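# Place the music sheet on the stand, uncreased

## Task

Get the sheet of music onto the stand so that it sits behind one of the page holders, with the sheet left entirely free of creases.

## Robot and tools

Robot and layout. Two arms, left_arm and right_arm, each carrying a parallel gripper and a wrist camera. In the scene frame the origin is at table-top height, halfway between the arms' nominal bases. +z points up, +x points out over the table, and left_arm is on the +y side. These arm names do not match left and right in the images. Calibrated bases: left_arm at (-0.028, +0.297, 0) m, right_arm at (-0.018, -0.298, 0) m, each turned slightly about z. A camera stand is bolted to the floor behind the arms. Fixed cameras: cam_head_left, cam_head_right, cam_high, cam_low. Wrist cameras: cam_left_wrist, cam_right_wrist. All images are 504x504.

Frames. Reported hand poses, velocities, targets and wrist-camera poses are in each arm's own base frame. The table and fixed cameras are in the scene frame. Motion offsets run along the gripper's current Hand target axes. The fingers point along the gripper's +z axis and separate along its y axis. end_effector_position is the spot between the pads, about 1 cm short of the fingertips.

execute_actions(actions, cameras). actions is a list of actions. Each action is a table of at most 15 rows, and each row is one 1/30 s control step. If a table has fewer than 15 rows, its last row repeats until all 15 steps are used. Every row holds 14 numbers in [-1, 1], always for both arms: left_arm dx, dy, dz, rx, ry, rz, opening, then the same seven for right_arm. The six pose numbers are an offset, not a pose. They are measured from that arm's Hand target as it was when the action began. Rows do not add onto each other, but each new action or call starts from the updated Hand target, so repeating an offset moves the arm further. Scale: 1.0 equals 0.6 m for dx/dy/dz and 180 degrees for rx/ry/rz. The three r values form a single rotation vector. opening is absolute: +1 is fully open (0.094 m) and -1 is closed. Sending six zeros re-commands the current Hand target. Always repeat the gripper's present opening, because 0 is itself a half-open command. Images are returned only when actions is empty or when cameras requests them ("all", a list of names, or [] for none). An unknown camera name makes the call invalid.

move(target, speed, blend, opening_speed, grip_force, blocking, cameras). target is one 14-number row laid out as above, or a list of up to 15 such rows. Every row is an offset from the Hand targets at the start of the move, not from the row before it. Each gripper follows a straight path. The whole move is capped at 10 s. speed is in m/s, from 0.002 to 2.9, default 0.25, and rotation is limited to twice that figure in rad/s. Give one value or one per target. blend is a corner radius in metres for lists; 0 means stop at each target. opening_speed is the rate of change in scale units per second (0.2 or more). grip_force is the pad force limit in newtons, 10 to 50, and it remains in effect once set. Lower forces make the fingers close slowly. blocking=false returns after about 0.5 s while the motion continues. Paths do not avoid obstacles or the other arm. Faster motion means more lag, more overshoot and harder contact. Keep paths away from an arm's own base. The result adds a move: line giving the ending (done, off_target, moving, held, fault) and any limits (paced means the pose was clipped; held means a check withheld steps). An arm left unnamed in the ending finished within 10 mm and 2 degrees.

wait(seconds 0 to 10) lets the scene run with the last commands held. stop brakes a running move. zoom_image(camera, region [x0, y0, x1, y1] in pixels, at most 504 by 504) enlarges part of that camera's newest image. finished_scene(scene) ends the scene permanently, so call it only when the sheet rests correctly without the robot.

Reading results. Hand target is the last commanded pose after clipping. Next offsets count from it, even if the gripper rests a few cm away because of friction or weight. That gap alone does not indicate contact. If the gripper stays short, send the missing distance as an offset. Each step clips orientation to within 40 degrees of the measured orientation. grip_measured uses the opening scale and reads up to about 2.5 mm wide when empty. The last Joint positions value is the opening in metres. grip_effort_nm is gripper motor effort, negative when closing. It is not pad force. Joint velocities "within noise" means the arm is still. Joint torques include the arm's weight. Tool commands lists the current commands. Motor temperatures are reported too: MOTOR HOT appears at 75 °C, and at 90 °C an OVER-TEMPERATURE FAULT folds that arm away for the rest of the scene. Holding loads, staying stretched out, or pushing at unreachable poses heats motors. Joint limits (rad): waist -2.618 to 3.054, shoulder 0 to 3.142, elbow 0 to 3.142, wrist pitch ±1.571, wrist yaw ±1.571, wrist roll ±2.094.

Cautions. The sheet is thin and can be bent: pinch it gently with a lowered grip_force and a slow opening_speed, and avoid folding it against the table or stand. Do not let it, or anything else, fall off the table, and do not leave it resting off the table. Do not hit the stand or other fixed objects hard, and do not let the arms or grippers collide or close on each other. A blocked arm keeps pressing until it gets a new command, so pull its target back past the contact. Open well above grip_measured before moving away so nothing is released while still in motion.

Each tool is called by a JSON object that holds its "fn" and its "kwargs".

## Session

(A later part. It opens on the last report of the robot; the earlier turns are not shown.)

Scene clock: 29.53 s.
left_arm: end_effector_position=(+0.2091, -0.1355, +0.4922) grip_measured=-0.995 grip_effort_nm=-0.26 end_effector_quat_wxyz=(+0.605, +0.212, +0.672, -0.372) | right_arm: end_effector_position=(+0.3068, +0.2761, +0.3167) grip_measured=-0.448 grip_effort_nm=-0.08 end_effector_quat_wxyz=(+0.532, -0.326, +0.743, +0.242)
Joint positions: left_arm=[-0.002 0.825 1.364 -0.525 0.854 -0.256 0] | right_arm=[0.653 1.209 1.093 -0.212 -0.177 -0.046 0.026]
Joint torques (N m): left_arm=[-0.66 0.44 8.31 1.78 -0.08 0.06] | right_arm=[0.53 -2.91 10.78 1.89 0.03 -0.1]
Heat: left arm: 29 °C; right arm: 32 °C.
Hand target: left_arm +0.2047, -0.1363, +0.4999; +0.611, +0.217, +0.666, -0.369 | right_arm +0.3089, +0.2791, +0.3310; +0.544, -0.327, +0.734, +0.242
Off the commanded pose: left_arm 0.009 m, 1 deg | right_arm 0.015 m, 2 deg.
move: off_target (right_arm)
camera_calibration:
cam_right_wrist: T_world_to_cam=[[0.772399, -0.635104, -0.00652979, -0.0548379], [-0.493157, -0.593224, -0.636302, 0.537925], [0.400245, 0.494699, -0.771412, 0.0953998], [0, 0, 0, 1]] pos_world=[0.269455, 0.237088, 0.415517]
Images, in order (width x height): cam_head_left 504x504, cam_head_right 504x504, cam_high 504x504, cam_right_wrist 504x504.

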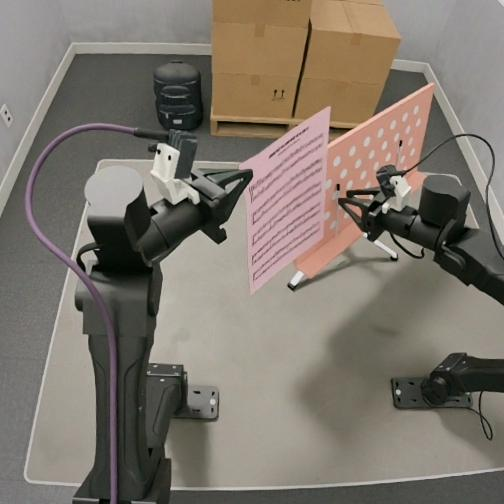

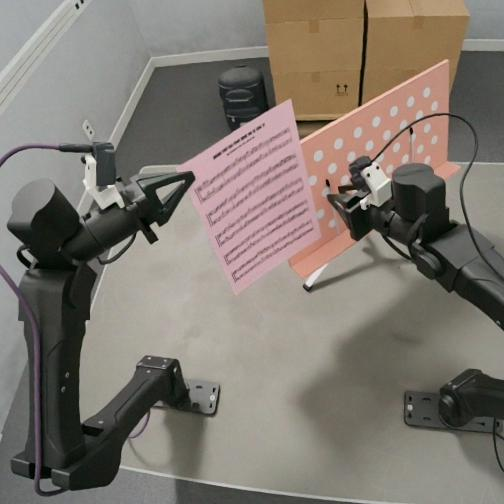

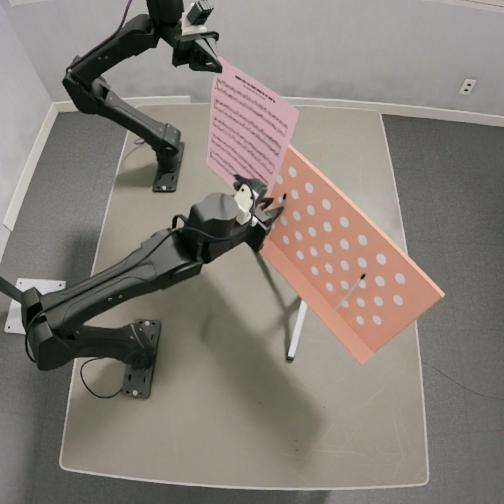

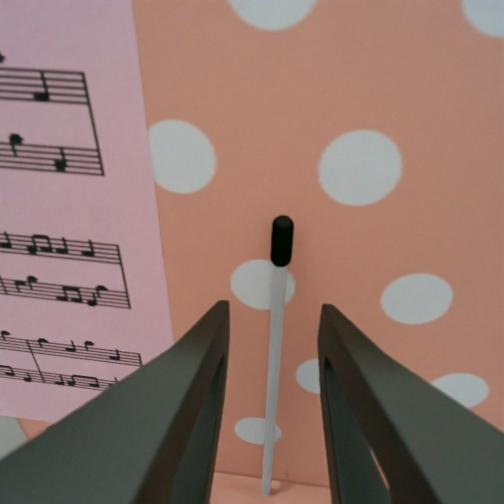

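{"fn": "move", "kwargs": {"target": [0, 0, 0, 0, 0, 0, -1, -0.0063, -0.0012, 0.0072, 0, 0, 0, -0.45], "speed": 0.08, "cameras": ["cam_right_wrist", "cam_head_left", "cam_head_right", "cam_high"]}}

{"fn": "zoom_image", "kwargs": {"camera": "cam_right_wrist", "region": [180, 180, 360, 360]}}

{"fn": "zoom_image", "kwargs": {"camera": "cam_head_left", "region": [310, 150, 400, 240]}}

{"fn": "zoom_image", "kwargs": {"camera": "cam_head_right", "region": [300, 150, 390, 240]}}

{"fn": "zoom_image", "kwargs": {"camera": "cam_high", "region": [230, 160, 320, 250]}}

Scene clock: 31.83 s.
left_arm: end_effector_position=(+0.2091, -0.1355, +0.4922) grip_measured=-0.995 grip_effort_nm=-0.26 end_effector_quat_wxyz=(+0.605, +0.212, +0.672, -0.372) | right_arm: end_effector_position=(+0.3108, +0.2790, +0.3188) grip_measured=-0.448 grip_effort_nm=-0.08 end_effector_quat_wxyz=(+0.532, -0.326, +0.744, +0.241)
Joint positions: left_arm=[-0.002 0.825 1.364 -0.525 0.854 -0.256 0] | right_arm=[0.653 1.229 1.114 -0.214 -0.176 -0.046 0.026]
Joint torques (N m): left_arm=[-0.66 0.43 8.34 1.79 -0.08 0.06] | right_arm=[0.61 -2.97 10.89 1.88 0.03 -0.09]
Heat: left arm: 29 °C; right arm: 32 °C.
Hand target: left_arm +0.2047, -0.1363, +0.4999; +0.611, +0.217, +0.666, -0.369 | right_arm +0.3129, +0.2826, +0.3333; +0.543, -0.327, +0.734, +0.242
Off the commanded pose: left_arm 0.009 m, 1 deg | right_arm 0.015 m, 2 deg.
move: off_target (right_arm)
camera_calibration:
cam_right_wrist: T_world_to_cam=[[0.77196, -0.635639, -0.00641283, -0.0558072], [-0.493693, -0.593155, -0.635952, 0.543061], [0.400432, 0.494095, -0.771702, 0.0942273], [0, 0, 0, 1]] pos_world=[0.273454, 0.240089, 0.417718]
Images, in order (width x height): cam_head_left 504x504, cam_head_right 504x504, cam_high 504x504, cam_right_wrist 504x504.

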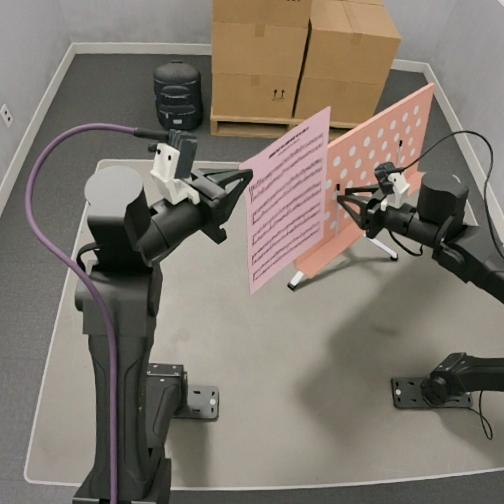

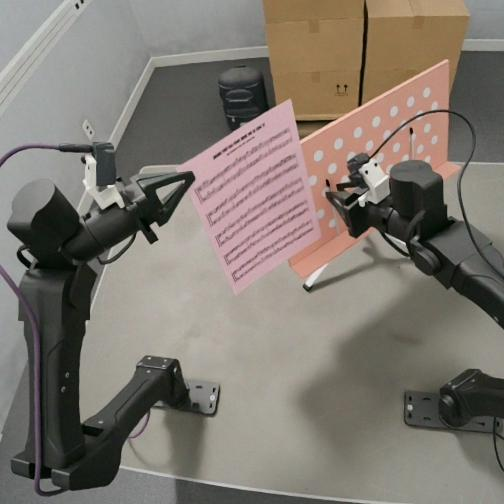

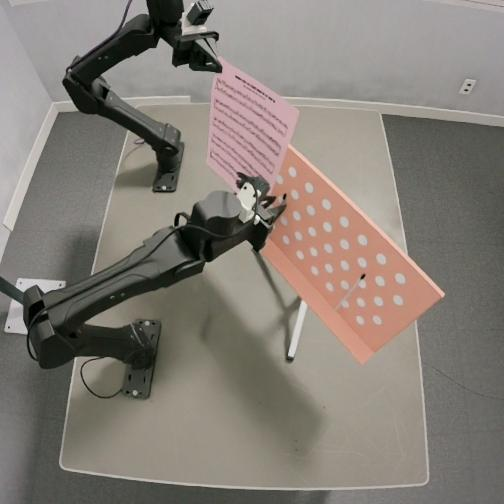

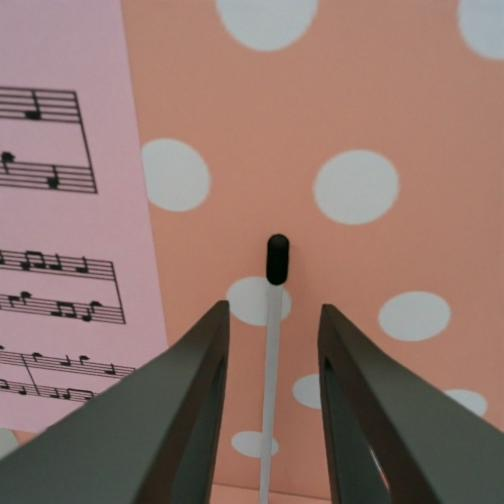

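Scaled by 2.800.

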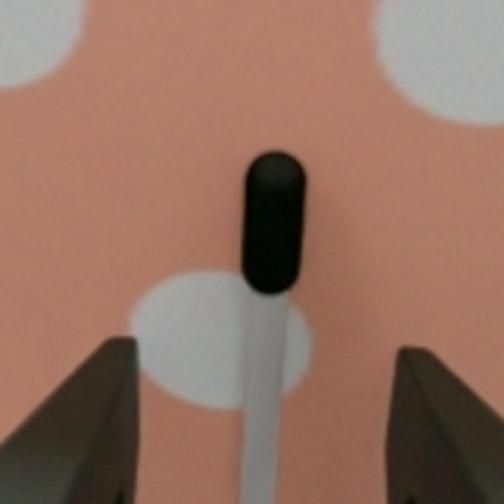

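Scaled by 5.600.

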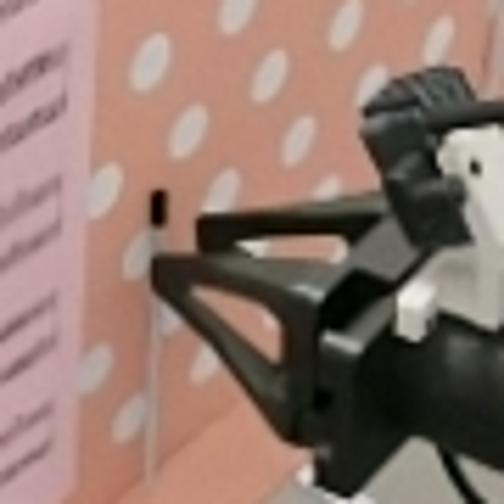

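Scaled by 5.600.

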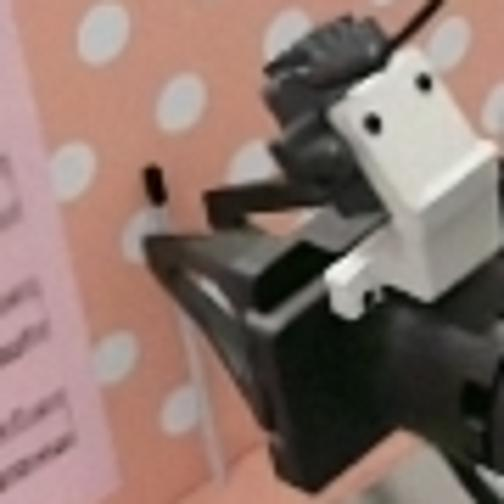

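Scaled by 5.600.

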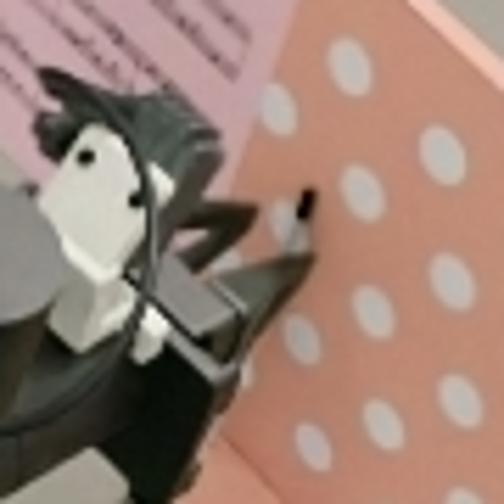

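{"fn": "move", "kwargs": {"target": [0, 0, 0, 0, 0, 0, -1, -0.0183, -0.003, 0.0038, 0, 0, 0, -0.5], "speed": 0.06, "cameras": ["cam_right_wrist", "cam_head_left", "cam_head_right", "cam_high"]}}

{"fn": "zoom_image", "kwargs": {"camera": "cam_right_wrist", "region": [190, 210, 340, 360]}}

{"fn": "zoom_image", "kwargs": {"camera": "cam_head_left", "region": [315, 160, 375, 220]}}

{"fn": "zoom_image", "kwargs": {"camera": "cam_head_right", "region": [305, 160, 365, 220]}}

{"fn": "zoom_image", "kwargs": {"camera": "cam_high", "region": [250, 170, 310, 230]}}

Scene clock: 33.47 s.
left_arm: end_effector_position=(+0.2091, -0.1355, +0.4922) grip_measured=-0.995 grip_effort_nm=-0.26 end_effector_quat_wxyz=(+0.605, +0.212, +0.672, -0.372) | right_arm: end_effector_position=(+0.3156, +0.2826, +0.3292) grip_measured=-0.498 grip_effort_nm=-0.08 end_effector_quat_wxyz=(+0.532, -0.326, +0.743, +0.241)
Joint positions: left_arm=[-0.002 0.825 1.364 -0.525 0.854 -0.256 0] | right_arm=[0.653 1.257 1.173 -0.244 -0.175 -0.046 0.024]
Joint torques (N m): left_arm=[-0.68 0.44 8.31 1.79 -0.08 0.04] | right_arm=[0.32 -3.17 10.76 1.89 -0.01 -0.1]
Heat: left arm: 29 °C; right arm: 33 °C.
Hand target: left_arm +0.2047, -0.1363, +0.4999; +0.611, +0.217, +0.666, -0.369 | right_arm +0.3179, +0.2853, +0.3430; +0.543, -0.327, +0.734, +0.242
Off the commanded pose: left_arm 0.009 m, 1 deg | right_arm 0.014 m, 2 deg.
move: off_target (right_arm)
camera_calibration:
cam_right_wrist: T_world_to_cam=[[0.771745, -0.635907, -0.00567969, -0.0572543], [-0.493116, -0.592765, -0.636762, 0.554112], [0.401555, 0.494219, -0.771039, 0.0980555], [0, 0, 0, 1]] pos_world=[0.278053, 0.243589, 0.428117]
Images, in order (width x height): cam_head_left 504x504, cam_head_right 504x504, cam_high 504x504, cam_right_wrist 504x504.

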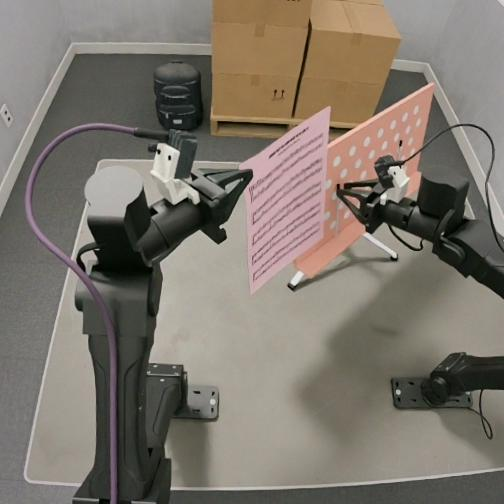

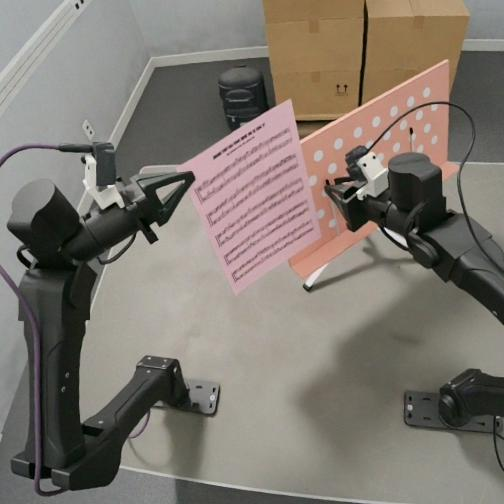

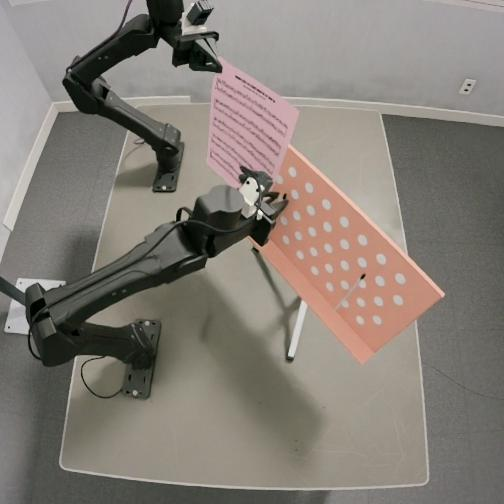

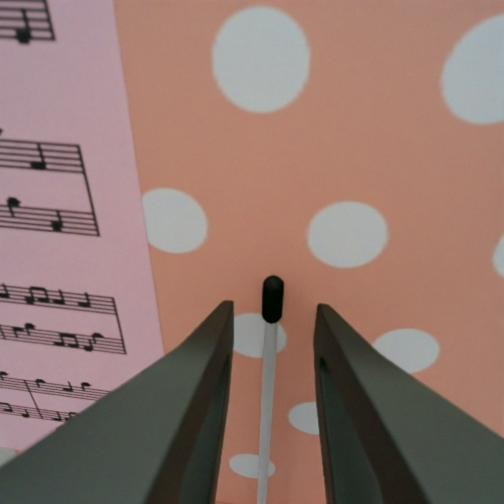

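Scaled by 3.360.

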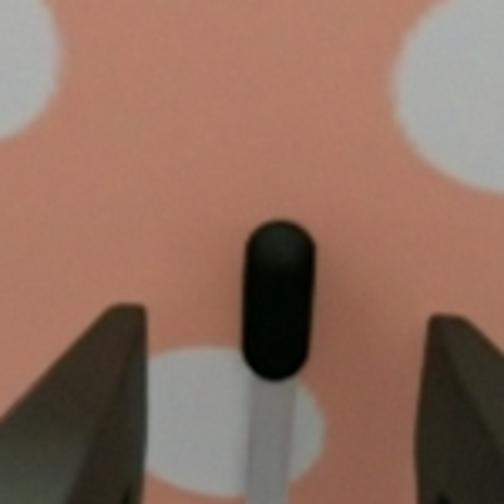

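Scaled by 8.400.

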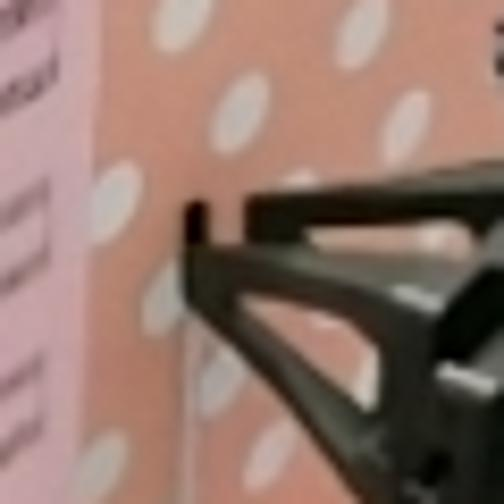

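Scaled by 8.400.

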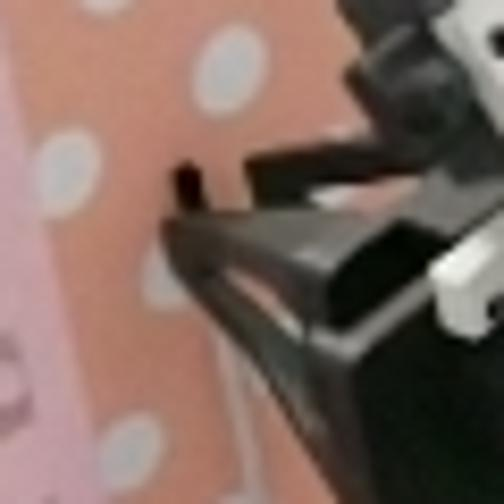

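Scaled by 8.400.

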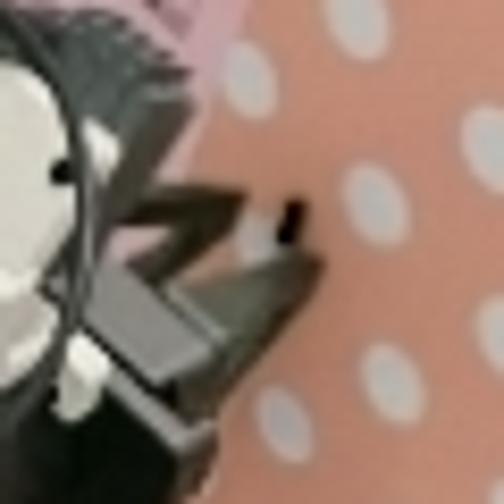

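{"fn": "move", "kwargs": {"target": [0, 0, 0, 0, 0, 0, -1, 0, 0.001, 0.0067, 0, 0, 0, -0.5], "speed": 0.04, "cameras": ["cam_right_wrist", "cam_head_left", "cam_high"]}}

{"fn": "zoom_image", "kwargs": {"camera": "cam_right_wrist", "region": [190, 230, 340, 380]}}

{"fn": "zoom_image", "kwargs": {"camera": "cam_head_left", "region": [315, 160, 375, 220]}}

{"fn": "zoom_image", "kwargs": {"camera": "cam_high", "region": [250, 170, 310, 230]}}

Scene clock: 34.63 s.
left_arm: end_effector_position=(+0.2091, -0.1355, +0.4922) grip_measured=-0.995 grip_effort_nm=-0.26 end_effector_quat_wxyz=(+0.605, +0.212, +0.672, -0.372) | right_arm: end_effector_position=(+0.3179, +0.2840, +0.3248) grip_measured=-0.498 grip_effort_nm=-0.08 end_effector_quat_wxyz=(+0.528, -0.326, +0.747, +0.240)
Joint positions: left_arm=[-0.002 0.825 1.364 -0.525 0.854 -0.256 0] | right_arm=[0.653 1.27 1.175 -0.245 -0.174 -0.046 0.024]
Joint torques (N m): left_arm=[-0.68 0.43 8.35 1.79 -0.08 0.07] | right_arm=[0.76 -3.33 10.96 1.97 0.03 -0.08]
Heat: left arm: 29 °C; right arm: 32 °C.
Hand target: left_arm +0.2047, -0.1363, +0.4999; +0.611, +0.217, +0.666, -0.369 | right_arm +0.3200, +0.2887, +0.3418; +0.543, -0.327, +0.735, +0.242
Off the commanded pose: left_arm 0.009 m, 1 deg | right_arm 0.018 m, 2 deg.
move: off_target (right_arm)
camera_calibration:
cam_right_wrist: T_world_to_cam=[[0.771042, -0.636736, -0.00787487, -0.0569382], [-0.499306, -0.596856, -0.628058, 0.553532], [0.395207, 0.488191, -0.778127, 0.0989928], [0, 0, 0, 1]] pos_world=[0.281161, 0.245797, 0.424231]
Images, in order (width x height): cam_head_left 504x504, cam_high 504x504, cam_right_wrist 504x504.

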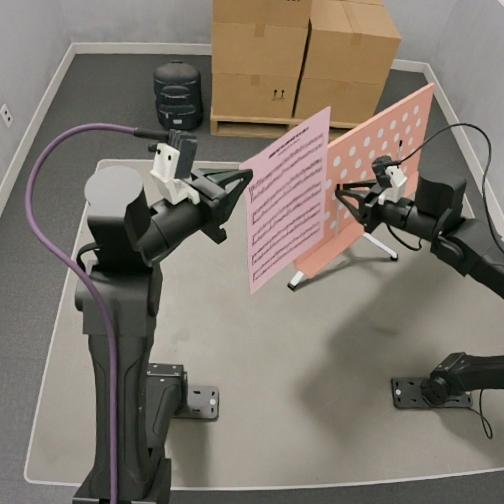

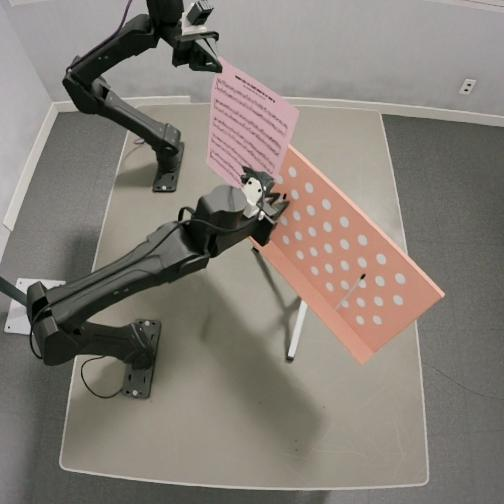

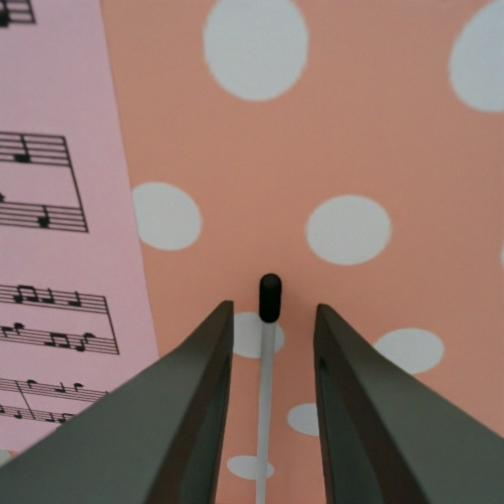

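Scaled by 3.360.

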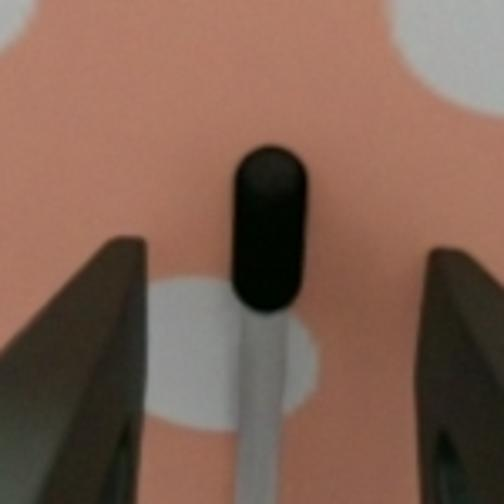

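Scaled by 8.400.

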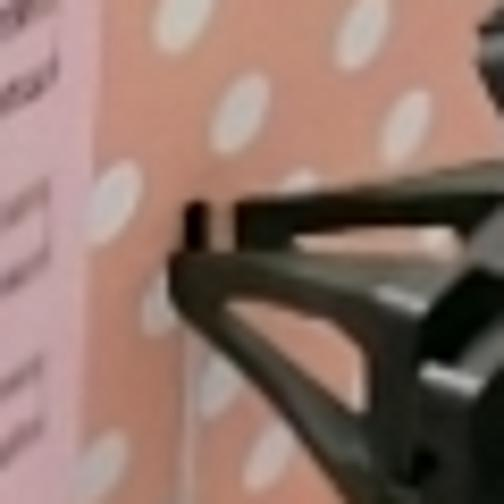

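Scaled by 8.400.

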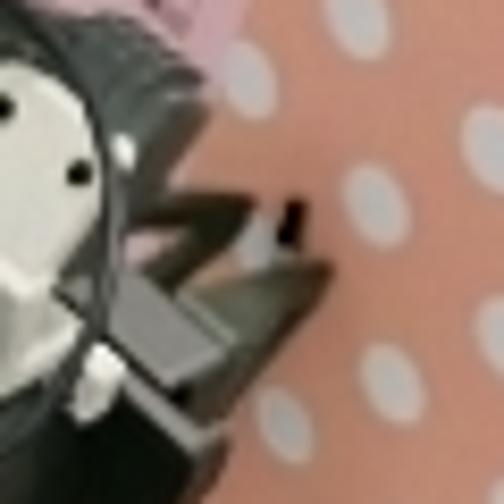

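{"fn": "move", "kwargs": {"target": [0, 0, 0, 0, 0, 0, -1, -0.004, 0.0027, 0.0058, 0, 0, 0, -0.5], "speed": 0.04, "cameras": ["cam_right_wrist", "cam_head_left", "cam_high"]}}

{"fn": "zoom_image", "kwargs": {"camera": "cam_right_wrist", "region": [190, 230, 340, 380]}}

{"fn": "zoom_image", "kwargs": {"camera": "cam_head_left", "region": [315, 160, 375, 220]}}

{"fn": "zoom_image", "kwargs": {"camera": "cam_high", "region": [250, 170, 310, 230]}}

Scene clock: 35.63 s.
left_arm: end_effector_position=(+0.2091, -0.1355, +0.4922) grip_measured=-0.995 grip_effort_nm=-0.26 end_effector_quat_wxyz=(+0.605, +0.212, +0.672, -0.372) | right_arm: end_effector_position=(+0.3183, +0.2877, +0.3273) grip_measured=-0.498 grip_effort_nm=-0.08 end_effector_quat_wxyz=(+0.529, -0.327, +0.745, +0.239)
Joint positions: left_arm=[-0.002 0.825 1.364 -0.525 0.854 -0.256 0] | right_arm=[0.663 1.28 1.19 -0.246 -0.165 -0.046 0.024]
Joint torques (N m): left_arm=[-0.69 0.47 8.38 1.79 -0.07 0.07] | right_arm=[0.58 -3.04 10.99 1.99 0.03 -0.05]
Heat: left arm: 29 °C; right arm: 33 °C.
Hand target: left_arm +0.2047, -0.1363, +0.4999; +0.611, +0.217, +0.666, -0.369 | right_arm +0.3215, +0.2927, +0.3430; +0.543, -0.327, +0.735, +0.242
Off the commanded pose: left_arm 0.009 m, 1 deg | right_arm 0.017 m, 2 deg.
move: off_target (right_arm)
camera_calibration:
cam_right_wrist: T_world_to_cam=[[0.772085, -0.635504, -0.00451015, -0.0566754], [-0.495935, -0.598052, -0.629589, 0.557299], [0.397409, 0.488333, -0.776915, 0.0978432], [0, 0, 0, 1]] pos_world=[0.281259, 0.249497, 0.42663]
Images, in order (width x height): cam_head_left 504x504, cam_high 504x504, cam_right_wrist 504x504.

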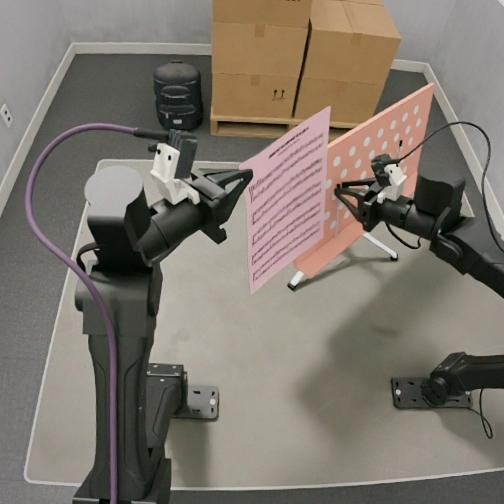

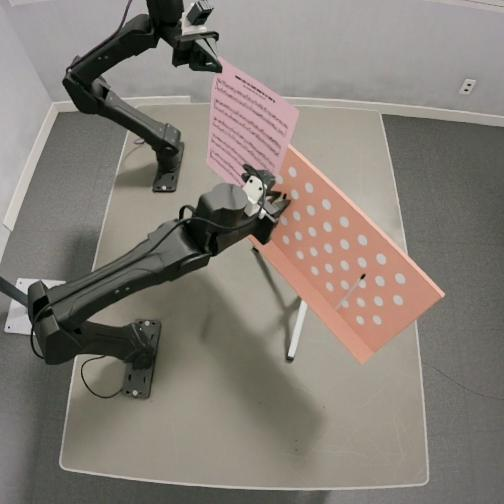

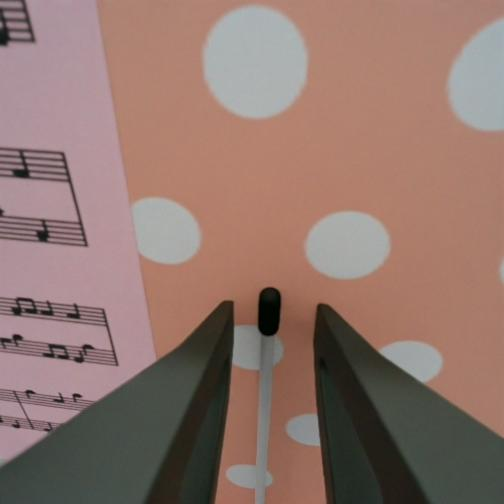

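Scaled by 3.360.

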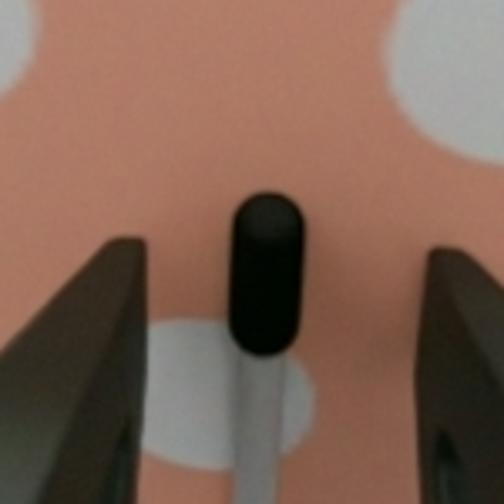

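Scaled by 8.400.

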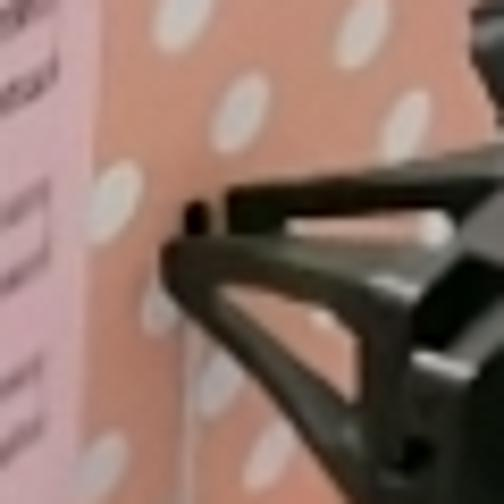

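Scaled by 8.400.

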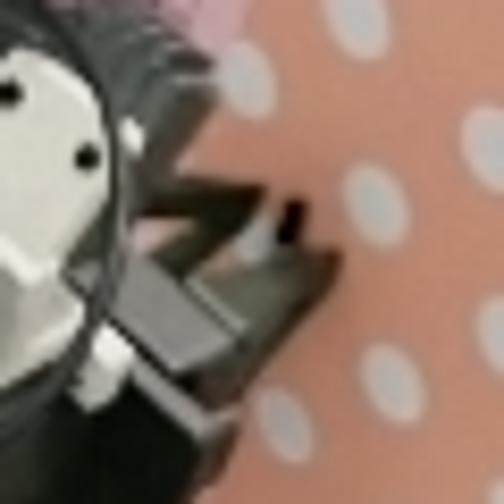

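{"fn": "wait", "kwargs": {"seconds": 0.3, "cameras": ["cam_right_wrist", "cam_head_left", "cam_head_right"]}}

{"fn": "zoom_image", "kwargs": {"camera": "cam_right_wrist", "region": [190, 230, 340, 380]}}

{"fn": "zoom_image", "kwargs": {"camera": "cam_head_right", "region": [305, 160, 365, 220]}}

Scene clock: 36.67 s.
left_arm: end_effector_position=(+0.2091, -0.1355, +0.4922) grip_measured=-0.995 grip_effort_nm=-0.26 end_effector_quat_wxyz=(+0.605, +0.212, +0.672, -0.372) | right_arm: end_effector_position=(+0.3183, +0.2877, +0.3273) grip_measured=-0.498 grip_effort_nm=-0.08 end_effector_quat_wxyz=(+0.529, -0.327, +0.745, +0.239)
Joint positions: left_arm=[-0.002 0.825 1.364 -0.525 0.854 -0.256 0] | right_arm=[0.663 1.28 1.19 -0.246 -0.165 -0.046 0.024]
Joint torques (N m): left_arm=[-0.66 0.42 8.31 1.79 -0.07 0.06] | right_arm=[0.65 -3.04 10.99 1.99 0.03 -0.06]
Heat: left arm: 29 °C; right arm: 33 °C.
Hand target: left_arm +0.2047, -0.1363, +0.4999; +0.611, +0.217, +0.666, -0.369 | right_arm +0.3215, +0.2927, +0.3430; +0.543, -0.327, +0.735, +0.242
Tool commands: left_gripper/opening=-1.0 right_gripper/opening=-0.5
Off the commanded pose: left_arm 0.009 m, 1 deg | right_arm 0.017 m, 2 deg.
wait: 0.30 s; at rest from the start
camera_calibration:
cam_right_wrist: T_world_to_cam=[[0.772085, -0.635504, -0.00451015, -0.0566754], [-0.495935, -0.598052, -0.629589, 0.557299], [0.397409, 0.488333, -0.776915, 0.0978432], [0, 0, 0, 1]] pos_world=[0.281259, 0.249497, 0.42663]
Images, in order (width x height): cam_head_left 504x504, cam_head_right 504x504, cam_right_wrist 504x504.

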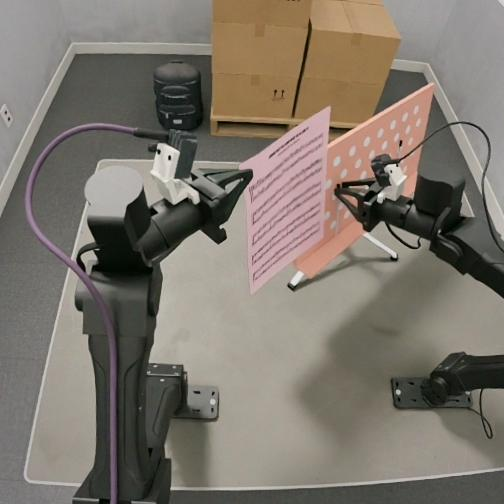

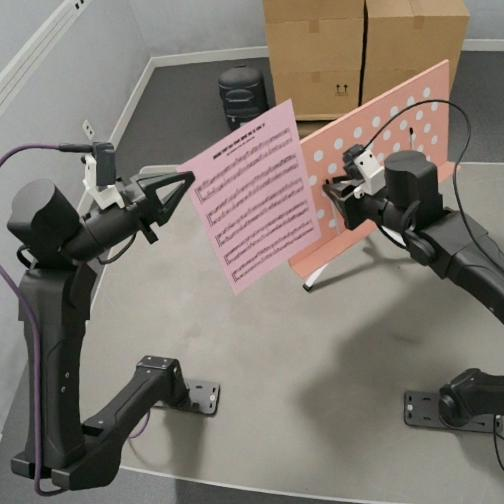

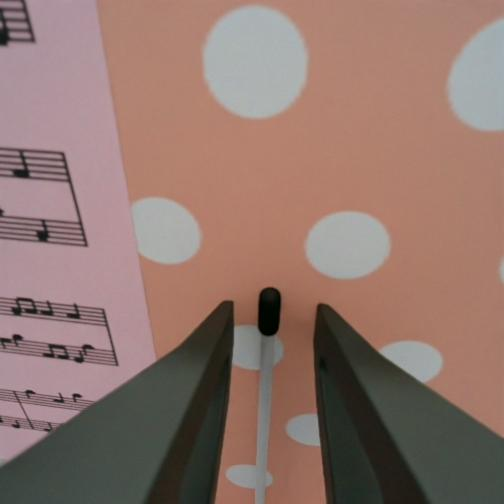

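Scaled by 3.360.

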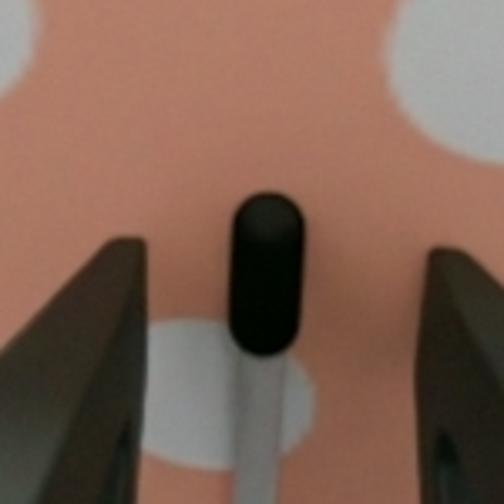

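Scaled by 8.400.

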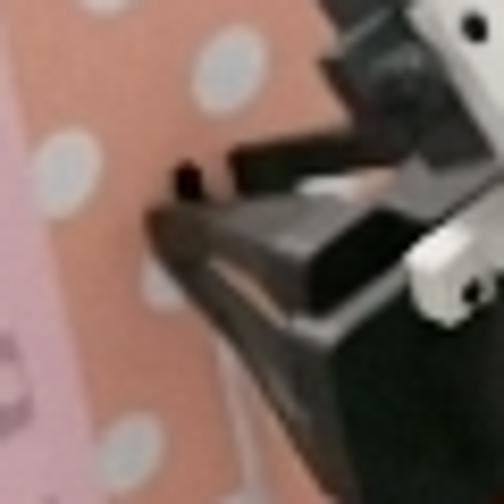

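{"fn": "move", "kwargs": {"target": [0, 0, 0, 0, 0, 0, -1, 0, 0, 0, 0, 0, 0, -0.95], "grip_force": [50, 20], "opening_speed": 0.4, "cameras": ["cam_right_wrist", "cam_head_left", "cam_head_right"]}}

{"fn": "zoom_image", "kwargs": {"camera": "cam_right_wrist", "region": [190, 230, 340, 380]}}

{"fn": "zoom_image", "kwargs": {"camera": "cam_head_left", "region": [315, 160, 375, 220]}}

Scene clock: 40.00 s.
left_arm: end_effector_position=(+0.2091, -0.1355, +0.4922) grip_measured=-0.995 grip_effort_nm=-0.26 end_effector_quat_wxyz=(+0.605, +0.212, +0.672, -0.372) | right_arm: end_effector_position=(+0.3186, +0.2874, +0.3272) grip_measured=-0.877 grip_effort_nm=-0.44 end_effector_quat_wxyz=(+0.529, -0.327, +0.746, +0.238)
Joint positions: left_arm=[-0.002 0.825 1.364 -0.525 0.854 -0.256 0] | right_arm=[0.663 1.28 1.19 -0.246 -0.163 -0.046 0.006]
Joint torques (N m): left_arm=[-0.68 0.47 8.34 1.79 -0.07 0.07] | right_arm=[0.64 -3.06 10.97 2 -0.01 -0.05]
Heat: left arm: 29 °C; right arm: 33 °C.
Hand target: left_arm +0.2047, -0.1363, +0.4999; +0.611, +0.217, +0.666, -0.369 | right_arm +0.3215, +0.2927, +0.3430; +0.543, -0.327, +0.735, +0.242
Off the commanded pose: left_arm 0.009 m, 1 deg | right_arm 0.017 m, 2 deg.
grip_force (N): 50, 20
move: off_target (right_arm)
camera_calibration:
cam_right_wrist: T_world_to_cam=[[0.770499, -0.637431, -0.00364222, -0.0563328], [-0.497084, -0.597257, -0.629438, 0.557336], [0.399048, 0.486792, -0.777042, 0.0977131], [0, 0, 0, 1]] pos_world=[0.281455, 0.249398, 0.42653]
Images, in order (width x height): cam_head_left 504x504, cam_head_right 504x504, cam_right_wrist 504x504.

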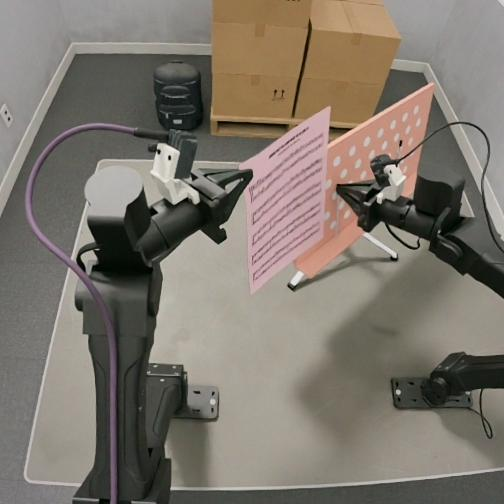

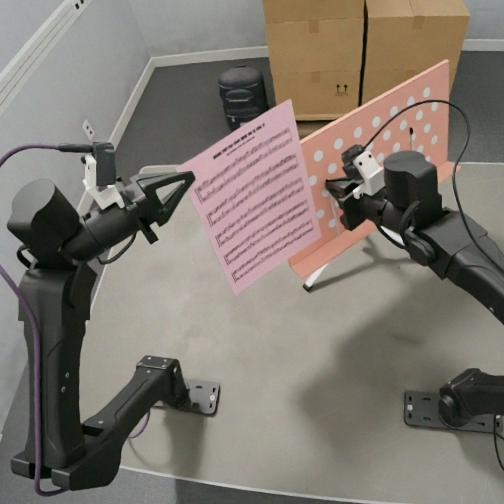

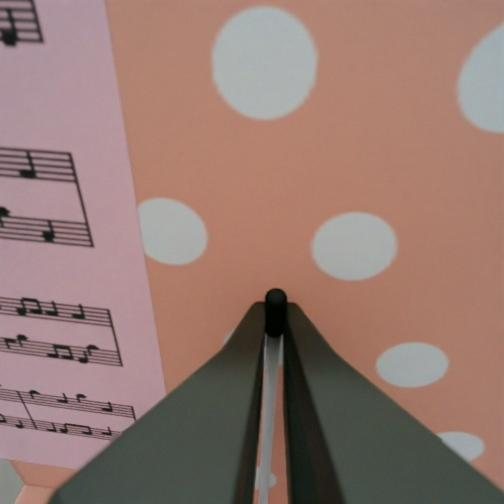

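Scaled by 3.360.

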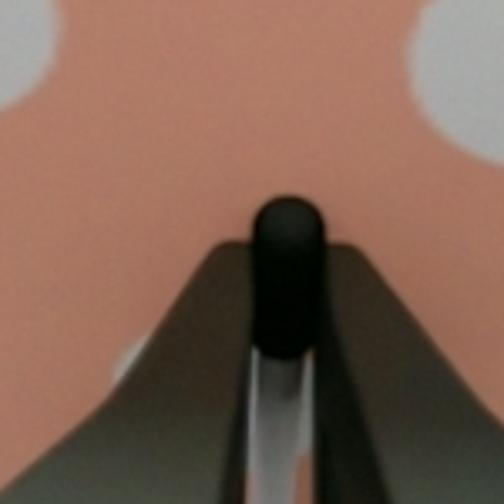

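Scaled by 8.400.

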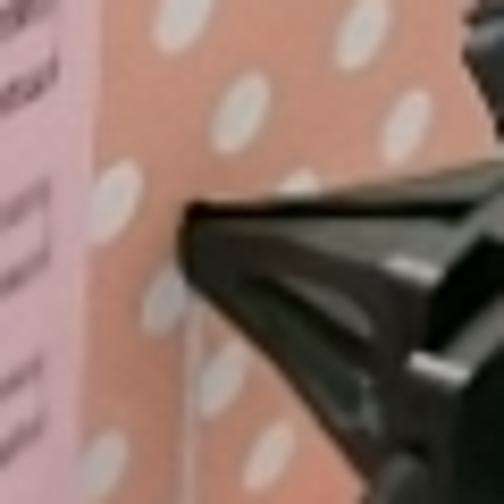

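{"fn": "move", "kwargs": {"target": [0, 0, 0, 0, 0, 0, -1, 0.0008, 0.0023, -0.0258, 0, 0, 0, -0.95], "speed": 0.04, "cameras": ["cam_right_wrist", "cam_head_left", "cam_head_right"]}}

{"fn": "zoom_image", "kwargs": {"camera": "cam_head_left", "region": [315, 160, 375, 250]}}

{"fn": "zoom_image", "kwargs": {"camera": "cam_right_wrist", "region": [190, 230, 340, 380]}}

Scene clock: 41.07 s.
left_arm: end_effector_position=(+0.2091, -0.1355, +0.4922) grip_measured=-0.995 grip_effort_nm=-0.26 end_effector_quat_wxyz=(+0.605, +0.212, +0.672, -0.372) | right_arm: end_effector_position=(+0.3169, +0.2861, +0.3276) grip_measured=-0.878 grip_effort_nm=-0.46 end_effector_quat_wxyz=(+0.528, -0.327, +0.747, +0.238)
Joint positions: left_arm=[-0.002 0.825 1.364 -0.525 0.854 -0.256 0] | right_arm=[0.663 1.273 1.19 -0.256 -0.163 -0.046 0.006]
Joint torques (N m): left_arm=[-0.65 0.4 8.32 1.8 -0.08 0.06] | right_arm=[0.25 -6.87 9.29 1.75 -0.06 -0.07]
Heat: left arm: 29 °C; right arm: 33 °C.
Hand target: left_arm +0.2047, -0.1363, +0.4999; +0.611, +0.217, +0.666, -0.369 | right_arm +0.3105, +0.2825, +0.3471; +0.543, -0.327, +0.735, +0.242
Off the commanded pose: left_arm 0.009 m, 1 deg | right_arm 0.021 m, 2 deg.
grip_force (N): 50, 20
move: off_target (right_arm)
camera_calibration:
cam_right_wrist: T_world_to_cam=[[0.770474, -0.637457, -0.00422339, -0.0557557], [-0.498577, -0.598459, -0.627111, 0.556028], [0.397229, 0.485279, -0.778918, 0.101009], [0, 0, 0, 1]] pos_world=[0.280057, 0.2482, 0.427134]
Images, in order (width x height): cam_head_left 504x504, cam_head_right 504x504, cam_right_wrist 504x504.

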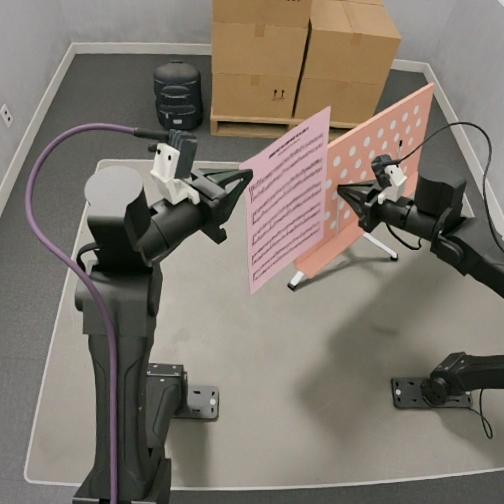

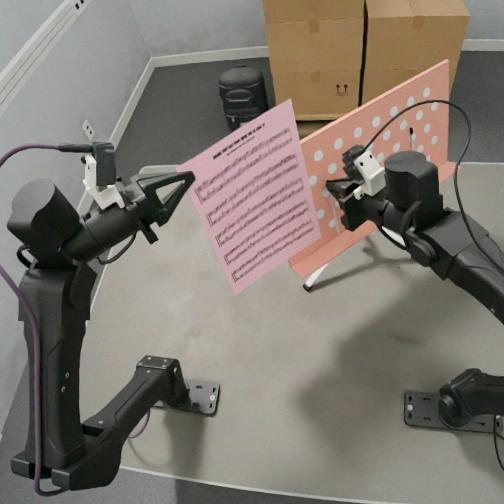

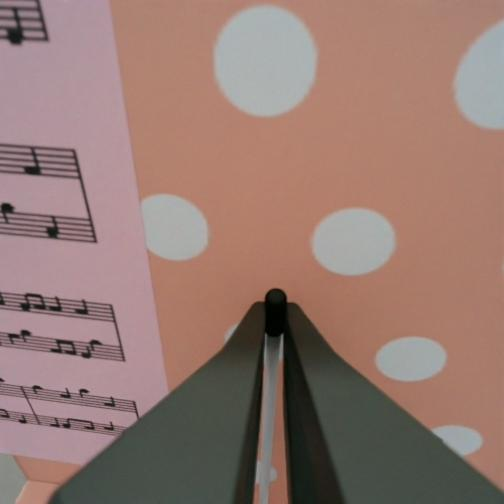

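Scaled by 5.600.

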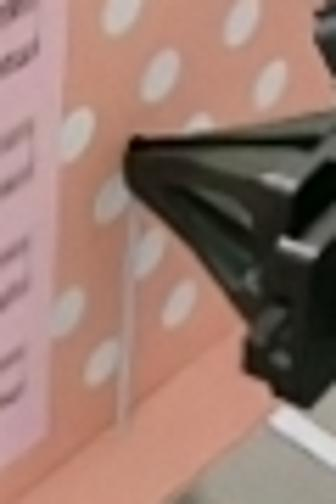

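Scaled by 3.360.

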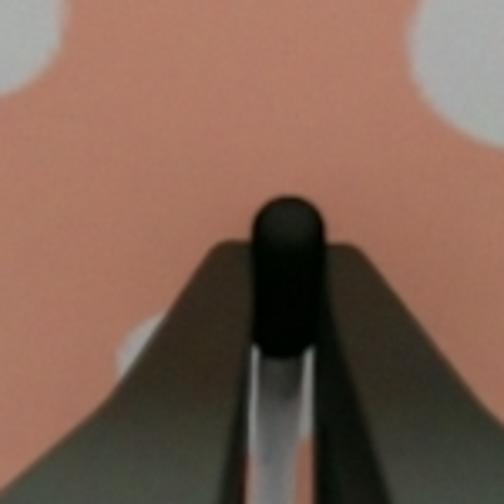

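{"fn": "move", "kwargs": {"target": [0, 0, 0, 0, 0, 0, -1, 0.0008, 0.0023, -0.0258, 0, 0, 0, -0.95], "speed": 0.04, "cameras": ["cam_right_wrist", "cam_head_left", "cam_head_right"]}}

{"fn": "zoom_image", "kwargs": {"camera": "cam_head_left", "region": [315, 160, 375, 250]}}

{"fn": "zoom_image", "kwargs": {"camera": "cam_right_wrist", "region": [190, 230, 340, 380]}}

Scene clock: 42.07 s.
left_arm: end_effector_position=(+0.2091, -0.1355, +0.4922) grip_measured=-0.995 grip_effort_nm=-0.26 end_effector_quat_wxyz=(+0.605, +0.212, +0.672, -0.372) | right_arm: end_effector_position=(+0.3052, +0.2769, +0.3317) grip_measured=-0.878 grip_effort_nm=-0.46 end_effector_quat_wxyz=(+0.522, -0.328, +0.751, +0.236)
Joint positions: left_arm=[-0.002 0.825 1.364 -0.525 0.854 -0.256 0] | right_arm=[0.663 1.227 1.19 -0.317 -0.163 -0.046 0.006]
Joint torques (N m): left_arm=[-0.65 0.44 8.35 1.79 -0.08 0.06] | right_arm=[-0.18 -7.01 7.87 2 -0.11 -0.09]
Heat: left arm: 29 °C; right arm: 33 °C.
Hand target: left_arm +0.2047, -0.1363, +0.4999; +0.611, +0.217, +0.666, -0.369 | right_arm +0.2994, +0.2723, +0.3513; +0.543, -0.327, +0.734, +0.242
Off the commanded pose: left_arm 0.009 m, 1 deg | right_arm 0.021 m, 3 deg.
grip_force (N): 50, 20
move: off_target (right_arm)
camera_calibration:
cam_right_wrist: T_world_to_cam=[[0.770447, -0.637459, -0.00751373, -0.05137], [-0.506036, -0.604353, -0.615374, 0.547224], [0.387735, 0.477915, -0.7882, 0.121277], [0, 0, 0, 1]] pos_world=[0.26947, 0.24001, 0.431951]
Images, in order (width x height): cam_head_left 504x504, cam_head_right 504x504, cam_right_wrist 504x504.

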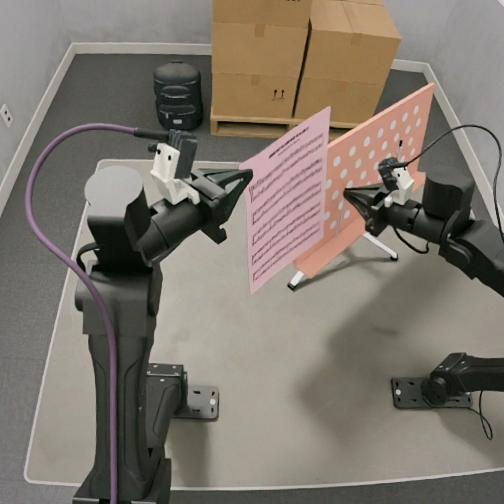

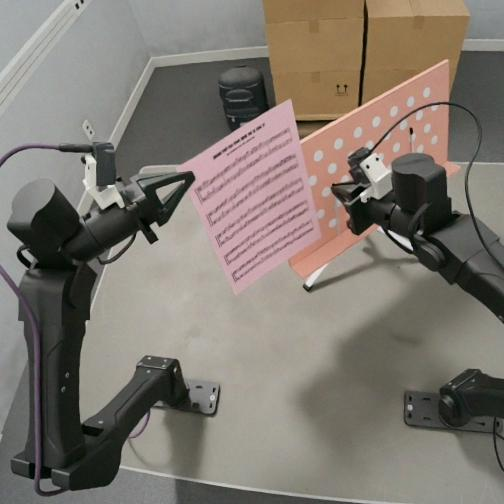

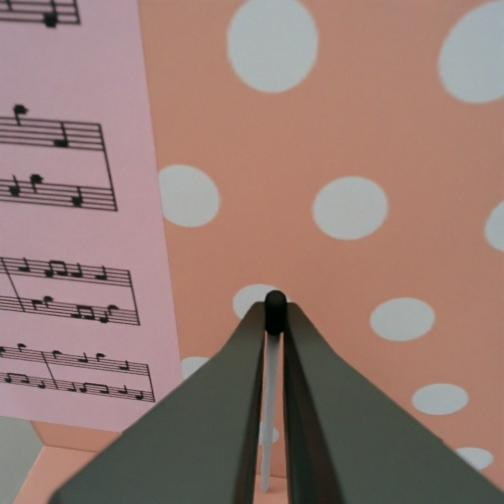

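Scaled by 5.600.

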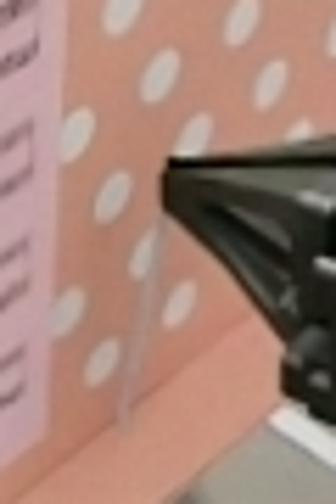

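Scaled by 3.360.

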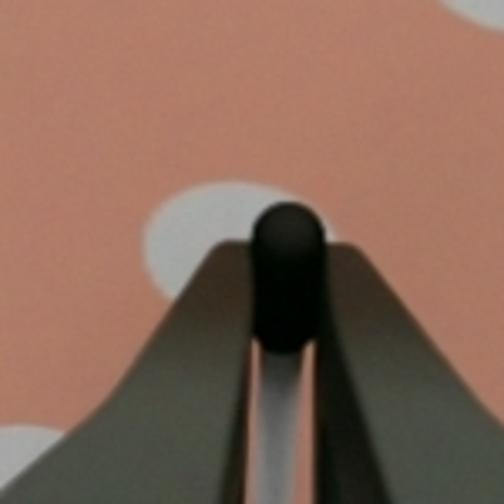

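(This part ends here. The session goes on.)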